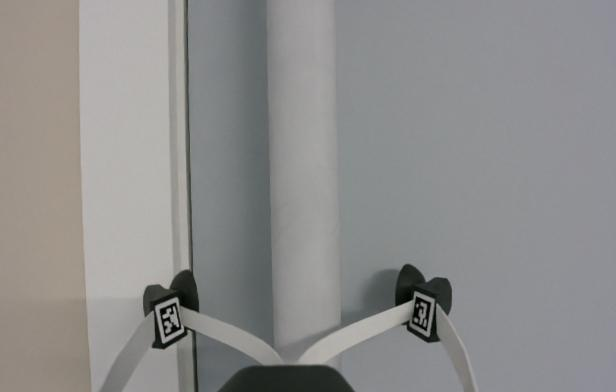

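Emit:
move --r1 '{"joints":{"gripper_m":-0.036}}' --blocking false

Emit:
wait --seconds 2 --cameras '["r1_wrist_camera"]'

Emit:
move --r1 '{"base":{"translate_m":-0.232,"strafe_m":-0.08},"joints":{"wrist_yaw_rad":0.262},"speeds":{"wrist_yaw_rad":0.1},"pace":"slow","contact_limits":{"translate_m":0.8}}' --blocking false

Emit:
wait --seconds 4 --cameras '["r1_wrist_camera"]'

Scene clock: 792.30 s.
move: r1 moving
r1.base_odometry: x=-0.939 y=+2.321 heading=-0.235
r1.turned_by_wheels: +0.000
r1.turned_by_imu: +0.000
r1.base_tilt: forward=-1.6 right=+1.3
r1.lidar_m: 0.39 0.48 0.67 1.83 1.92 2.68 1.49 1.69 3.00 1.82 0.68 0.49
r1.base_status: not commanded
r1.joint_positions: lift_m=+0.860 arm_m=+0.000 wrist_yaw_rad=+0.003 wrist_pitch_rad=+0.006 wrist_roll_rad=-0.001 gripper_m=+0.084
r1.joint_status: gripper_m moving
r1.measured_speeds: all 0
r1.motor_effort: lift_m=+25(25) arm_m=+4(4) wheel_0=+2(3) wheel_1=+2(2) wheel_2=-2(2)
r1.servo_current: wrist_yaw_rad=46(65) wrist_pitch_rad=46(52) wrist_roll_rad=52(59) gripper_m=98(98)
r1.contact_limits: translate_m 0.1
r1.hand_pose: x=+0.4595 y=-0.0866 z=+1.0360 quat_wxyz=(+1.000, +0.000, +0.003, +0.001) (m; r1's base frame)
r1.wrist_depth_mm: 249 - 247 167 245 244 243 / 249 - 250 168 246 244 244 / 250 - 249 168 248 247 245 / 251 - 249 169 249 247 245 / 251 - 250 171 248 248 246 / 253 - 251 169 199 249 247 / 253 140 252 145 249 249 248
r2: as last shown
r2.lidar_m: 0.42 0.53 2.15 2.07 2.21 2.74 2.65 2.81 2.72 2.67 2.84 0.45
r2.motor_effort: lift_m=+19(19) arm_m=-3(4) wheel_0=-3(3) wheel_1=-4(4) wheel_2=+3(3)
r2.servo_current: wrist_yaw_rad=52(52) wrist_pitch_rad=52(52) wrist_roll_rad=52(52) gripper_m=111(124)
r2.wrist_depth_mm: - - - - - 1661 1182 / - - - - - 1576 1160 / - - 603 436 - 798 - / - - 539 227 224 236 234 / - - 496 170 170 237 - / - - 183 180 175 - - / - - - - - 1921 -
pictures: none

Scene clock: 793.83 s.
earlier move: r1 done
r1.base_odometry: x=-0.939 y=+2.321 heading=-0.235
r1.turned_by_wheels: +0.000
r1.turned_by_imu: +0.000
r1.base_tilt: forward=-1.6 right=+1.3
r1.lidar_m: 0.38 0.46 0.67 1.84 1.93 2.67 1.50 1.67 3.00 1.79 0.65 0.48
r1.base_status: not commanded
r1.joint_positions: lift_m=+0.860 arm_m=+0.000 wrist_yaw_rad=+0.003 wrist_pitch_rad=+0.006 wrist_roll_rad=-0.001 gripper_m=-0.035
r1.joint_status: all done
r1.measured_speeds: all 0
r1.motor_effort: lift_m=+24(25) arm_m=-4(4) wheel_0=-6(6) wheel_1=-1(2) wheel_2=+6(6)
r1.servo_current: wrist_yaw_rad=46(65) wrist_pitch_rad=52(52) wrist_roll_rad=46(65) gripper_m=85(176)
r1.contact_limits: translate_m 0.1
r1.hand_pose: x=+0.4596 y=-0.0866 z=+1.0360 quat_wxyz=(+1.000, +0.000, +0.003, +0.001) (m; r1's base frame)
r1.wrist_depth_mm: 246 - 243 162 241 240 239 / 248 - 242 163 241 240 240 / 248 - 244 164 242 243 242 / 248 - 244 163 243 242 241 / 250 - 245 164 244 243 242 / 251 - 245 166 244 243 243 / 252 135 247 163 246 243 245
r2.base_odometry: x=-0.254 y=-1.289 heading=-2.059
r2.turned_by_wheels: +0.000
r2.turned_by_imu: +0.000
r2.base_tilt: forward=-0.7 right=+0.1
r2.lidar_m: 0.43 0.52 2.13 2.08 2.21 2.71 2.66 2.80 2.73 2.66 2.84 0.47
r2.base_status: not commanded
r2.joint_positions: lift_m=+0.680 arm_m=+0.000 wrist_yaw_rad=+0.003 wrist_pitch_rad=+0.002 wrist_roll_rad=+1.570 gripper_m=-0.028
r2.joint_status: not commanded
r2.measured_speeds: all 0
r2.motor_effort: lift_m=+19(19) arm_m=-3(4) wheel_0=-3(3) wheel_1=-3(4) wheel_2=+3(3)
r2.servo_current: wrist_yaw_rad=39(59) wrist_pitch_rad=46(52) wrist_roll_rad=46(59) gripper_m=117(124)
r2.hand_pose: x=+0.4595 y=-0.0866 z=+0.8575 quat_wxyz=(+0.707, +0.707, +0.002, +0.000) (m; r2's base frame)
r2.wrist_depth_mm: - - - - - 1661 1160 / - - - - - 1576 1182 / - - 609 436 - 798 - / - - 535 228 224 235 233 / - - 500 170 170 237 - / - - 183 181 175 - - / - - - - - 1921 -
wait: 1.53 of 2 s (r1 has come to rest)
pictures: r1_wrist_camera
Images, in order (width x height): r1_wrist_camera 616x392.

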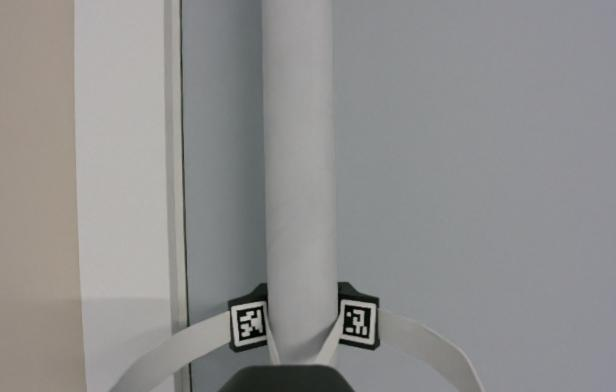

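Scene clock: 794.33 s.
move: r1 moving
r1.base_odometry: x=-0.952 y=+2.319 heading=-0.236
r1.turned_by_wheels: -0.001
r1.turned_by_imu: -0.018
r1.base_tilt: forward=-1.5 right=+1.3
r1.lidar_m: 0.40 0.48 0.67 1.81 1.92 2.61 1.50 1.67 3.02 1.99 0.70 0.48
r1.base_status: translate_m moving; strafe_m moving
r1.joint_positions: lift_m=+0.860 arm_m=+0.000 wrist_yaw_rad=+0.041 wrist_pitch_rad=+0.006 wrist_roll_rad=-0.001 gripper_m=-0.035
r1.joint_status: wrist_yaw_rad moving
r1.measured_speeds: translate_m=-0.048 strafe_m=-0.017 rotate_rad=+0.001 lift_m=+0.000 arm_m=+0.000 wrist_yaw_rad=+0.100 wrist_pitch_rad=+0.000 wrist_roll_rad=+0.000
r1.motor_effort: lift_m=+24(24) arm_m=-4(4) wheel_0=-15(17) wheel_1=-8(8) wheel_2=+13(15)
r1.servo_current: wrist_yaw_rad=65(65) wrist_pitch_rad=46(52) wrist_roll_rad=52(52) gripper_m=91(91)
r1.contact_limits: translate_m 0.8
r1.hand_pose: x=+0.4627 y=-0.0755 z=+1.0360 quat_wxyz=(+1.000, +0.000, +0.003, +0.020) (m; r1's base frame)
r1.wrist_depth_mm: 255 - 242 162 240 239 239 / 255 - 245 163 241 241 239 / 256 - 243 163 242 241 240 / 257 - 245 164 241 243 241 / 258 - 245 164 244 241 241 / 259 - 245 166 183 244 243 / 259 141 247 163 244 244 242
r2: as last shown
r2.lidar_m: 0.43 0.52 2.16 2.08 2.20 2.73 2.62 2.80 2.73 2.67 2.84 0.47
r2.motor_effort: lift_m=+19(19) arm_m=-3(4) wheel_0=-2(3) wheel_1=-3(3) wheel_2=+3(3)
r2.servo_current: wrist_yaw_rad=65(65) wrist_pitch_rad=39(46) wrist_roll_rad=39(52) gripper_m=124(124)
r2.wrist_depth_mm: - - - - - 1661 1182 / - - - - - 1576 1182 / - - 609 433 - 798 - / - - 535 227 225 234 234 / - - 496 170 170 237 - / - - 183 180 176 - - / - - - - - 1808 -
pictures: none

Scene clock: 797.50 s.
earlier move: r1 done
r1.base_odometry: x=-1.182 y=+2.297 heading=-0.236
r1.turned_by_wheels: +0.000
r1.turned_by_imu: -0.098
r1.base_tilt: forward=-1.5 right=+1.3
r1.lidar_m: 0.40 0.69 0.89 1.87 1.89 2.42 1.28 1.35 3.09 2.87 1.02 0.51
r1.base_status: done
r1.joint_positions: lift_m=+0.860 arm_m=+0.000 wrist_yaw_rad=+0.249 wrist_pitch_rad=+0.006 wrist_roll_rad=-0.001 gripper_m=-0.035
r1.joint_status: all done
r1.measured_speeds: all 0
r1.motor_effort: lift_m=+24(25) arm_m=-5(5) wheel_0=-13(17) wheel_1=-7(11) wheel_2=+9(16)
r1.servo_current: wrist_yaw_rad=85(143) wrist_pitch_rad=46(59) wrist_roll_rad=65(72) gripper_m=85(98)
r1.contact_limits: translate_m 0.8
r1.hand_pose: x=+0.4720 y=-0.0136 z=+1.0360 quat_wxyz=(+0.992, -0.001, +0.003, +0.124) (m; r1's base frame)
r1.wrist_depth_mm: - - 235 161 250 256 263 / - - 236 164 249 256 264 / - - 236 165 251 259 265 / - - 237 164 252 259 265 / - - 237 165 252 259 267 / - - 236 166 183 260 267 / - - 180 163 253 140 267
r2.base_odometry: x=-0.254 y=-1.289 heading=-2.059
r2.turned_by_wheels: +0.000
r2.turned_by_imu: +0.000
r2.base_tilt: forward=-0.7 right=+0.0
r2.lidar_m: 0.43 0.52 2.15 2.07 2.19 2.72 2.65 2.84 2.72 2.65 2.81 0.47
r2.base_status: not commanded
r2.joint_positions: lift_m=+0.680 arm_m=+0.000 wrist_yaw_rad=+0.003 wrist_pitch_rad=+0.002 wrist_roll_rad=+1.570 gripper_m=-0.028
r2.joint_status: not commanded
r2.measured_speeds: all 0
r2.motor_effort: lift_m=+19(19) arm_m=-3(4) wheel_0=-3(3) wheel_1=-3(4) wheel_2=+3(3)
r2.servo_current: wrist_yaw_rad=46(65) wrist_pitch_rad=39(46) wrist_roll_rad=52(59) gripper_m=124(124)
r2.hand_pose: x=+0.4595 y=-0.0866 z=+0.8575 quat_wxyz=(+0.707, +0.707, +0.002, +0.000) (m; r2's base frame)
r2.wrist_depth_mm: - - - - - 1708 1160 / - - - - - 1537 1182 / - - 609 433 - 798 - / - - 539 227 224 235 233 / - - 496 170 169 236 - / - - 183 180 175 - - / - - - - - 1863 -
wait: 3.17 of 4 s (r1 has come to rest)
pictures: r1_wrist_camera
Images, in order (width x height): r1_wrist_camera 616x392.

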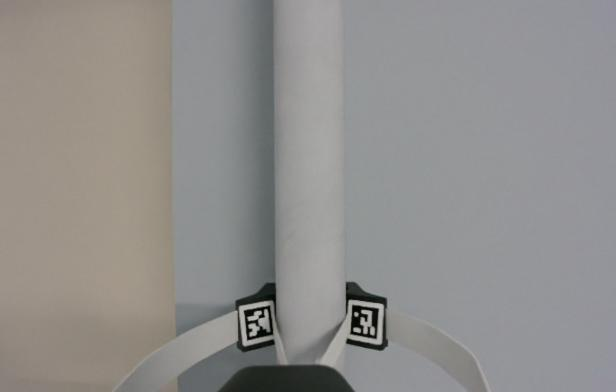

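Emit:
move --r1 '{"base":{"translate_m":-0.169,"strafe_m":-0.2},"joints":{"wrist_yaw_rad":0.6},"speeds":{"wrist_yaw_rad":0.13},"pace":"slow","contact_limits":{"translate_m":0.8}}' --blocking false

Emit:
wait --seconds 4 --cameras '["r1_wrist_camera","r1_head_left_camera"]'

Scene clock: 804.83 s.
move: r1 moving
r1.base_odometry: x=-1.193 y=+2.290 heading=-0.236
r1.turned_by_wheels: +0.000
r1.turned_by_imu: -0.045
r1.base_tilt: forward=-1.5 right=+1.3
r1.lidar_m: 0.39 0.68 0.85 1.72 1.90 2.34 1.30 1.34 3.13 2.88 1.12 0.55
r1.base_status: translate_m moving; strafe_m moving
r1.joint_positions: lift_m=+0.860 arm_m=+0.000 wrist_yaw_rad=+0.305 wrist_pitch_rad=+0.006 wrist_roll_rad=-0.001 gripper_m=-0.035
r1.joint_status: wrist_yaw_rad moving
r1.measured_speeds: translate_m=-0.031 strafe_m=-0.034 rotate_rad=-0.003 lift_m=+0.000 arm_m=+0.000 wrist_yaw_rad=+0.142 wrist_pitch_rad=+0.000 wrist_roll_rad=+0.000
r1.motor_effort: lift_m=+24(25) arm_m=-5(5) wheel_0=-5(13) wheel_1=-9(9) wheel_2=+11(12)
r1.servo_current: wrist_yaw_rad=85(130) wrist_pitch_rad=46(59) wrist_roll_rad=46(59) gripper_m=85(91)
r1.contact_limits: translate_m 0.8
r1.hand_pose: x=+0.4723 y=+0.0032 z=+1.0360 quat_wxyz=(+0.988, -0.001, +0.003, +0.152) (m; r1's base frame)
r1.wrist_depth_mm: - - 236 162 249 254 262 / - - 236 164 248 256 262 / - - 238 165 250 257 262 / - - 238 164 250 257 263 / - - 238 167 253 258 264 / - - 236 166 183 260 266 / - - 180 163 253 141 266
r2: as last shown
r2.base_tilt: forward=-0.7 right=+0.1
r2.lidar_m: 0.42 0.52 2.11 2.07 2.18 2.72 2.63 2.79 2.73 2.64 2.83 0.49
r2.servo_current: wrist_yaw_rad=39(46) wrist_pitch_rad=39(46) wrist_roll_rad=46(52) gripper_m=117(124)
r2.wrist_depth_mm: - - - - - 1661 1160 / - - - - - 1576 1205 / - - 609 436 - 798 - / - - 535 226 224 235 234 / - - 500 170 169 237 - / - - 183 181 175 - - / - - - - - 1863 -
pictures: none

Scene clock: 808.23 s.
earlier move: r1 done
r1.base_odometry: x=-1.393 y=+2.142 heading=-0.236
r1.turned_by_wheels: +0.001
r1.turned_by_imu: -0.082
r1.base_tilt: forward=-1.5 right=+1.2
r1.lidar_m: 0.39 0.42 1.02 1.83 2.01 2.35 1.10 1.14 3.14 2.72 1.67 0.73
r1.base_status: done
r1.joint_positions: lift_m=+0.860 arm_m=+0.000 wrist_yaw_rad=+0.597 wrist_pitch_rad=+0.006 wrist_roll_rad=-0.001 gripper_m=-0.035
r1.joint_status: all done
r1.measured_speeds: all 0
r1.motor_effort: lift_m=+24(25) arm_m=-5(5) wheel_0=+2(13) wheel_1=-8(18) wheel_2=+11(17)
r1.servo_current: wrist_yaw_rad=52(130) wrist_pitch_rad=46(59) wrist_roll_rad=52(65) gripper_m=78(91)
r1.contact_limits: translate_m 0.8
r1.hand_pose: x=+0.4587 y=+0.0899 z=+1.0360 quat_wxyz=(+0.956, -0.001, +0.003, +0.294) (m; r1's base frame)
r1.wrist_depth_mm: - - 238 162 245 249 251 / - - 239 165 246 250 252 / - - 240 164 246 250 253 / - - 241 164 247 251 254 / - - 242 164 248 252 255 / - - 240 165 247 254 257 / - 135 242 163 248 252 255
r2.base_odometry: x=-0.254 y=-1.289 heading=-2.059
r2.turned_by_wheels: +0.000
r2.turned_by_imu: +0.000
r2.base_tilt: forward=-0.7 right=+0.1
r2.lidar_m: 0.42 0.51 2.15 2.08 2.20 2.74 2.66 2.81 2.71 2.64 2.79 0.48
r2.base_status: not commanded
r2.joint_positions: lift_m=+0.680 arm_m=+0.000 wrist_yaw_rad=+0.003 wrist_pitch_rad=+0.002 wrist_roll_rad=+1.570 gripper_m=-0.028
r2.joint_status: not commanded
r2.measured_speeds: all 0
r2.motor_effort: lift_m=+19(19) arm_m=-3(4) wheel_0=-3(3) wheel_1=-3(4) wheel_2=+3(3)
r2.servo_current: wrist_yaw_rad=52(59) wrist_pitch_rad=39(46) wrist_roll_rad=46(59) gripper_m=117(130)
r2.hand_pose: x=+0.4595 y=-0.0866 z=+0.8575 quat_wxyz=(+0.707, +0.707, +0.002, +0.000) (m; r2's base frame)
r2.wrist_depth_mm: - - - - - 1756 1182 / - - - - - 1576 1182 / - - 603 433 - 798 - / - - 539 227 225 234 233 / - - 500 170 169 238 - / - - 183 180 175 - - / - - - - - 1921 -
wait: 3.40 of 4 s (r1 has come to rest)
pictures: r1_head_left_camera, r1_wrist_camera
Images, in order (width x height): r1_head_left_camera 420x672, r1_wrist_camera 616x392.

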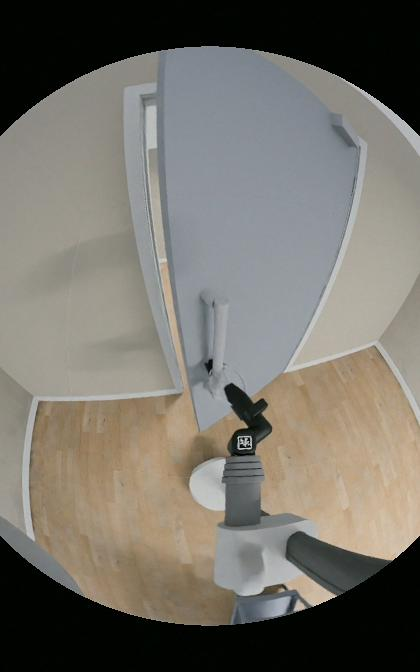

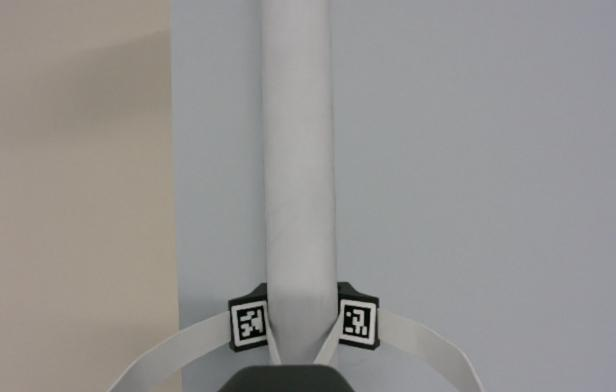

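Emit:
move --r1 '{"base":{"translate_m":-0.12,"strafe_m":-0.296},"joints":{"wrist_yaw_rad":0.943},"speeds":{"wrist_yaw_rad":0.105},"pace":"slow","contact_limits":{"translate_m":0.8}}' --blocking false

Emit:
wait --seconds 4.5 --cameras '["r1_wrist_camera","r1_head_left_camera"]'

Scene clock: 818.80 s.
move: r1 moving
r1.base_odometry: x=-1.400 y=+2.132 heading=-0.235
r1.turned_by_wheels: +0.001
r1.turned_by_imu: +0.000
r1.base_tilt: forward=-1.5 right=+1.2
r1.lidar_m: 0.39 0.44 1.02 1.83 2.01 2.38 1.09 1.12 3.11 2.73 1.66 0.73
r1.base_status: translate_m moving; strafe_m moving
r1.joint_positions: lift_m=+0.860 arm_m=+0.000 wrist_yaw_rad=+0.643 wrist_pitch_rad=+0.006 wrist_roll_rad=-0.001 gripper_m=-0.035
r1.joint_status: wrist_yaw_rad moving
r1.measured_speeds: translate_m=-0.018 strafe_m=-0.045 rotate_rad=+0.000 lift_m=+0.000 arm_m=+0.000 wrist_yaw_rad=+0.105 wrist_pitch_rad=+0.000 wrist_roll_rad=+0.000
r1.motor_effort: lift_m=+24(25) arm_m=-5(5) wheel_0=+5(6) wheel_1=-12(14) wheel_2=+14(14)
r1.servo_current: wrist_yaw_rad=72(78) wrist_pitch_rad=46(52) wrist_roll_rad=59(65) gripper_m=85(91)
r1.contact_limits: translate_m 0.8
r1.hand_pose: x=+0.4542 y=+0.1030 z=+1.0360 quat_wxyz=(+0.949, -0.001, +0.003, +0.316) (m; r1's base frame)
r1.wrist_depth_mm: - - 238 161 243 247 249 / - - 239 164 246 248 249 / - - 240 164 246 248 250 / - - 242 164 246 249 251 / - - 242 164 247 250 253 / - - 242 166 183 249 254 / - - 243 163 248 136 254
r2: as last shown
r2.lidar_m: 0.44 0.50 2.16 2.07 2.19 2.73 2.65 2.81 2.75 2.67 2.84 0.45
r2.servo_current: wrist_yaw_rad=39(59) wrist_pitch_rad=39(46) wrist_roll_rad=39(59) gripper_m=117(130)
r2.wrist_depth_mm: - - - - - 1708 1160 / - - - - - 1576 1182 / - - 609 436 - 798 - / - - 539 226 224 235 234 / - - 500 170 169 238 - / - - 183 180 175 - - / - - - - - 1921 -
pictures: none

Scene clock: 822.77 s.
earlier move: r1 done
r1.base_odometry: x=-1.578 y=+1.883 heading=-0.234
r1.turned_by_wheels: +0.001
r1.turned_by_imu: +0.002
r1.base_tilt: forward=-1.6 right=+1.2
r1.lidar_m: 0.53 0.37 1.23 2.22 2.25 2.68 0.96 1.03 2.82 2.46 2.00 1.11
r1.base_status: done
r1.joint_positions: lift_m=+0.860 arm_m=+0.000 wrist_yaw_rad=+0.952 wrist_pitch_rad=+0.006 wrist_roll_rad=-0.001 gripper_m=-0.035
r1.joint_status: all done
r1.measured_speeds: all 0
r1.motor_effort: lift_m=+24(25) arm_m=-5(5) wheel_0=+16(17) wheel_1=-3(14) wheel_2=+11(15)
r1.servo_current: wrist_yaw_rad=65(85) wrist_pitch_rad=46(59) wrist_roll_rad=52(65) gripper_m=85(91)
r1.contact_limits: translate_m 0.8
r1.hand_pose: x=+0.4096 y=+0.1841 z=+1.0360 quat_wxyz=(+0.889, -0.002, +0.002, +0.458) (m; r1's base frame)
r1.wrist_depth_mm: - - 243 171 238 234 231 / - - 245 163 237 235 234 / - - 245 169 239 235 233 / - - 245 163 239 236 234 / - - 247 164 240 236 235 / - - 183 167 239 239 236 / - 148 247 163 163 238 236
r2.base_odometry: x=-0.254 y=-1.289 heading=-2.059
r2.turned_by_wheels: +0.000
r2.turned_by_imu: +0.001
r2.base_tilt: forward=-0.7 right=+0.1
r2.lidar_m: 0.44 0.53 2.12 2.07 2.17 2.72 2.65 2.83 2.73 2.66 2.84 0.46
r2.base_status: not commanded
r2.joint_positions: lift_m=+0.680 arm_m=+0.000 wrist_yaw_rad=+0.003 wrist_pitch_rad=+0.002 wrist_roll_rad=+1.570 gripper_m=-0.028
r2.joint_status: not commanded
r2.measured_speeds: all 0
r2.motor_effort: lift_m=+19(19) arm_m=-3(4) wheel_0=-2(3) wheel_1=-3(4) wheel_2=+3(3)
r2.servo_current: wrist_yaw_rad=59(65) wrist_pitch_rad=46(52) wrist_roll_rad=46(65) gripper_m=124(130)
r2.hand_pose: x=+0.4595 y=-0.0866 z=+0.8575 quat_wxyz=(+0.707, +0.707, +0.002, +0.000) (m; r2's base frame)
r2.wrist_depth_mm: - - - - - 1661 1182 / - - - - - 1618 1160 / - - 603 433 1863 - - / - - 535 226 225 235 233 / - - 500 170 169 237 - / - - 183 180 176 - - / - - - - - 1921 -
wait: 3.97 of 4.5 s (r1 has come to rest)
pictures: r1_head_left_camera, r1_wrist_camera
Images, in order (width x height): r1_head_left_camera 420x672, r1_wrist_camera 616x392.

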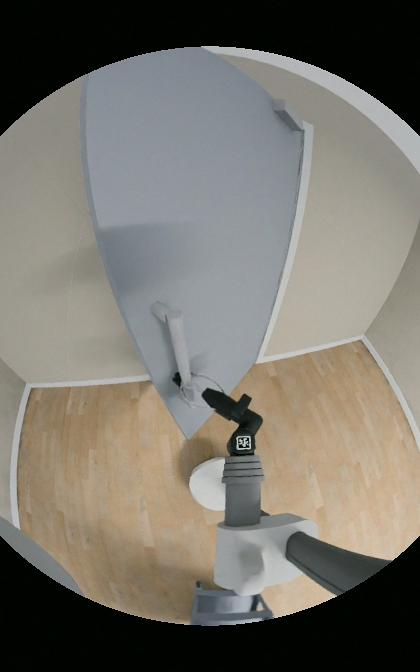

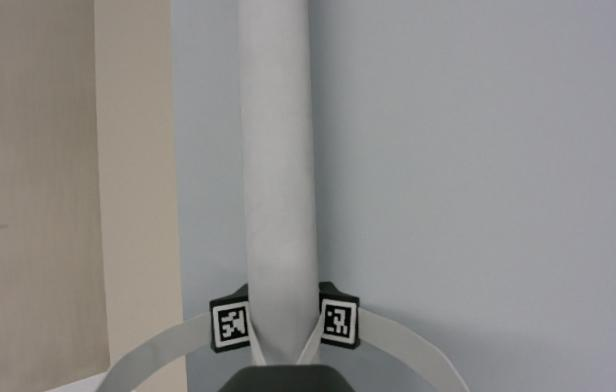

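Emit:
move --r1 '{"base":{"translate_m":-0.056,"strafe_m":-0.324},"joints":{"wrist_yaw_rad":1.243},"speeds":{"wrist_yaw_rad":0.085},"pace":"slow","contact_limits":{"translate_m":0.8}}' --blocking false

Emit:
wait --seconds 4.5 --cameras '["r1_wrist_camera","r1_head_left_camera","r2_head_camera"]'

Scene clock: 856.13 s.
move: r1 moving
r1.base_odometry: x=-1.584 y=+1.870 heading=-0.232
r1.turned_by_wheels: +0.002
r1.turned_by_imu: +0.001
r1.base_tilt: forward=-1.6 right=+1.2
r1.lidar_m: 0.51 0.36 1.24 2.24 2.26 2.70 0.98 1.06 2.83 2.45 2.00 1.11
r1.base_status: translate_m moving; strafe_m moving
r1.joint_positions: lift_m=+0.860 arm_m=+0.000 wrist_yaw_rad=+0.986 wrist_pitch_rad=+0.006 wrist_roll_rad=-0.001 gripper_m=-0.035
r1.joint_status: wrist_yaw_rad moving
r1.measured_speeds: translate_m=-0.008 strafe_m=-0.051 rotate_rad=-0.002 lift_m=+0.000 arm_m=+0.000 wrist_yaw_rad=+0.087 wrist_pitch_rad=+0.000 wrist_roll_rad=+0.000
r1.motor_effort: lift_m=+24(24) arm_m=-5(5) wheel_0=+18(18) wheel_1=-8(9) wheel_2=+12(12)
r1.servo_current: wrist_yaw_rad=46(72) wrist_pitch_rad=46(52) wrist_roll_rad=52(72) gripper_m=72(78)
r1.contact_limits: translate_m 0.8
r1.hand_pose: x=+0.4031 y=+0.1922 z=+1.0360 quat_wxyz=(+0.881, -0.002, +0.002, +0.473) (m; r1's base frame)
r1.wrist_depth_mm: - - 245 167 236 233 229 / - - 246 162 237 233 230 / - - 246 166 238 234 230 / - - 247 165 238 235 232 / - - 247 166 239 236 232 / - - 182 166 238 236 233 / - 152 248 163 176 236 235
r2: as last shown
r2.turned_by_imu: +0.000
r2.base_tilt: forward=-0.6 right=+0.1
r2.lidar_m: 0.42 0.51 2.16 2.09 2.21 2.72 2.64 2.81 2.74 2.66 2.82 0.48
r2.motor_effort: lift_m=+19(19) arm_m=-3(4) wheel_0=-3(3) wheel_1=-3(4) wheel_2=+3(3)
r2.servo_current: wrist_yaw_rad=52(59) wrist_pitch_rad=33(46) wrist_roll_rad=52(59) gripper_m=111(124)
r2.wrist_depth_mm: - - - - - 1661 1182 / - - - - - 1618 1160 / - - 609 433 1863 768 - / - - 539 227 224 235 234 / - - 496 170 170 237 - / - - 183 180 175 - - / - - - - - 1863 -
pictures: none

Scene clock: 860.13 s.
earlier move: r1 done
r1.base_odometry: x=-1.707 y=+1.581 heading=-0.231
r1.turned_by_wheels: +0.001
r1.turned_by_imu: +0.006
r1.base_tilt: forward=-1.6 right=+1.2
r1.lidar_m: 0.63 0.32 0.37 2.52 2.56 0.97 0.93 4.12 2.49 2.17 2.14 1.33
r1.base_status: done
r1.joint_positions: lift_m=+0.860 arm_m=+0.000 wrist_yaw_rad=+1.257 wrist_pitch_rad=+0.005 wrist_roll_rad=-0.001 gripper_m=-0.035
r1.joint_status: all done
r1.measured_speeds: all 0
r1.motor_effort: lift_m=+24(25) arm_m=+4(5) wheel_0=+21(26) wheel_1=+4(9) wheel_2=+7(13)
r1.servo_current: wrist_yaw_rad=85(111) wrist_pitch_rad=46(52) wrist_roll_rad=46(72) gripper_m=72(85)
r1.contact_limits: translate_m 0.8
r1.hand_pose: x=+0.3430 y=+0.2473 z=+1.0362 quat_wxyz=(+0.809, -0.002, +0.002, +0.588) (m; r1's base frame)
r1.wrist_depth_mm: - - 244 238 236 233 229 / - - 245 239 236 232 229 / - - 246 240 237 234 230 / - - 246 167 237 236 231 / - - 248 242 239 236 232 / - - 181 169 239 236 232 / - 154 249 168 146 236 233
r2.base_odometry: x=-0.254 y=-1.289 heading=-2.059
r2.turned_by_wheels: +0.000
r2.turned_by_imu: +0.001
r2.base_tilt: forward=-0.7 right=+0.1
r2.lidar_m: 0.43 0.51 2.15 2.06 2.20 2.71 2.65 2.81 2.74 2.65 2.83 0.47
r2.base_status: not commanded
r2.joint_positions: lift_m=+0.680 arm_m=+0.000 wrist_yaw_rad=+0.003 wrist_pitch_rad=+0.002 wrist_roll_rad=+1.570 gripper_m=-0.028
r2.joint_status: not commanded
r2.measured_speeds: all 0
r2.motor_effort: lift_m=+19(19) arm_m=-3(4) wheel_0=-3(3) wheel_1=-3(4) wheel_2=+3(3)
r2.servo_current: wrist_yaw_rad=52(59) wrist_pitch_rad=39(52) wrist_roll_rad=46(59) gripper_m=117(124)
r2.hand_pose: x=+0.4595 y=-0.0866 z=+0.8575 quat_wxyz=(+0.707, +0.707, +0.002, +0.000) (m; r2's base frame)
r2.wrist_depth_mm: - - - - - 1576 1182 / - - - - - 1464 1182 / - - 609 436 - 809 - / - - 535 228 225 236 234 / - - 500 170 169 237 - / - - 183 180 175 - - / - - - - - 1863 -
wait: 4.00 of 4.5 s (r1 has come to rest)
pictures: r1_head_left_camera, r1_wrist_camera, r2_head_camera
Images, in order (width x height): r1_head_left_camera 420x672, r1_wrist_camera 616x392, r2_head_camera 420x560.

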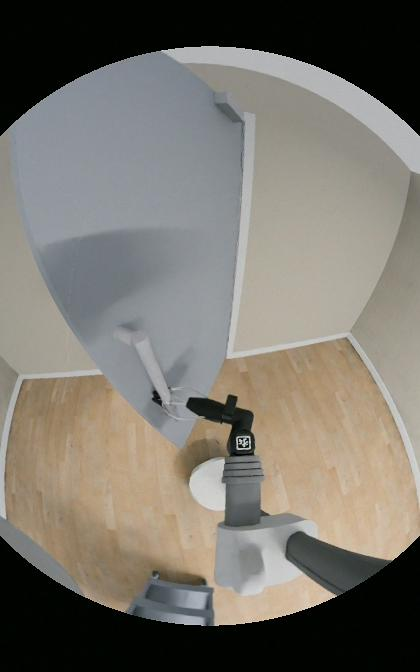

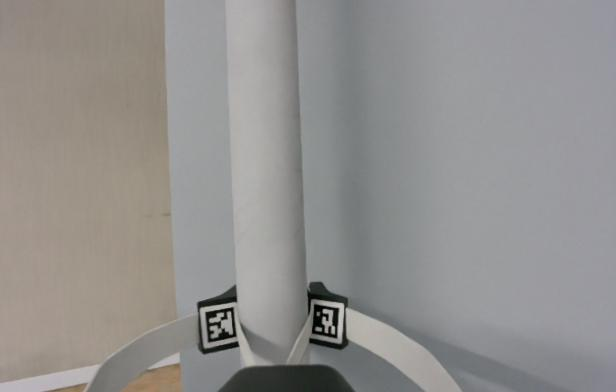

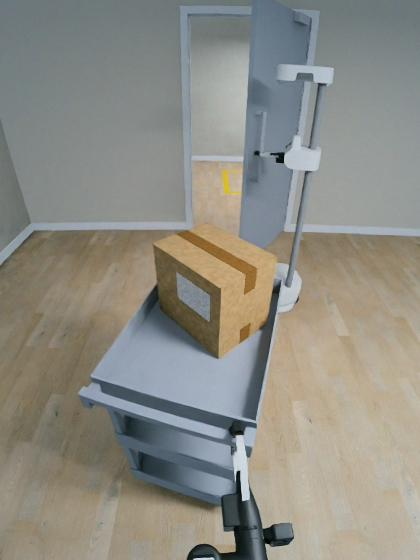

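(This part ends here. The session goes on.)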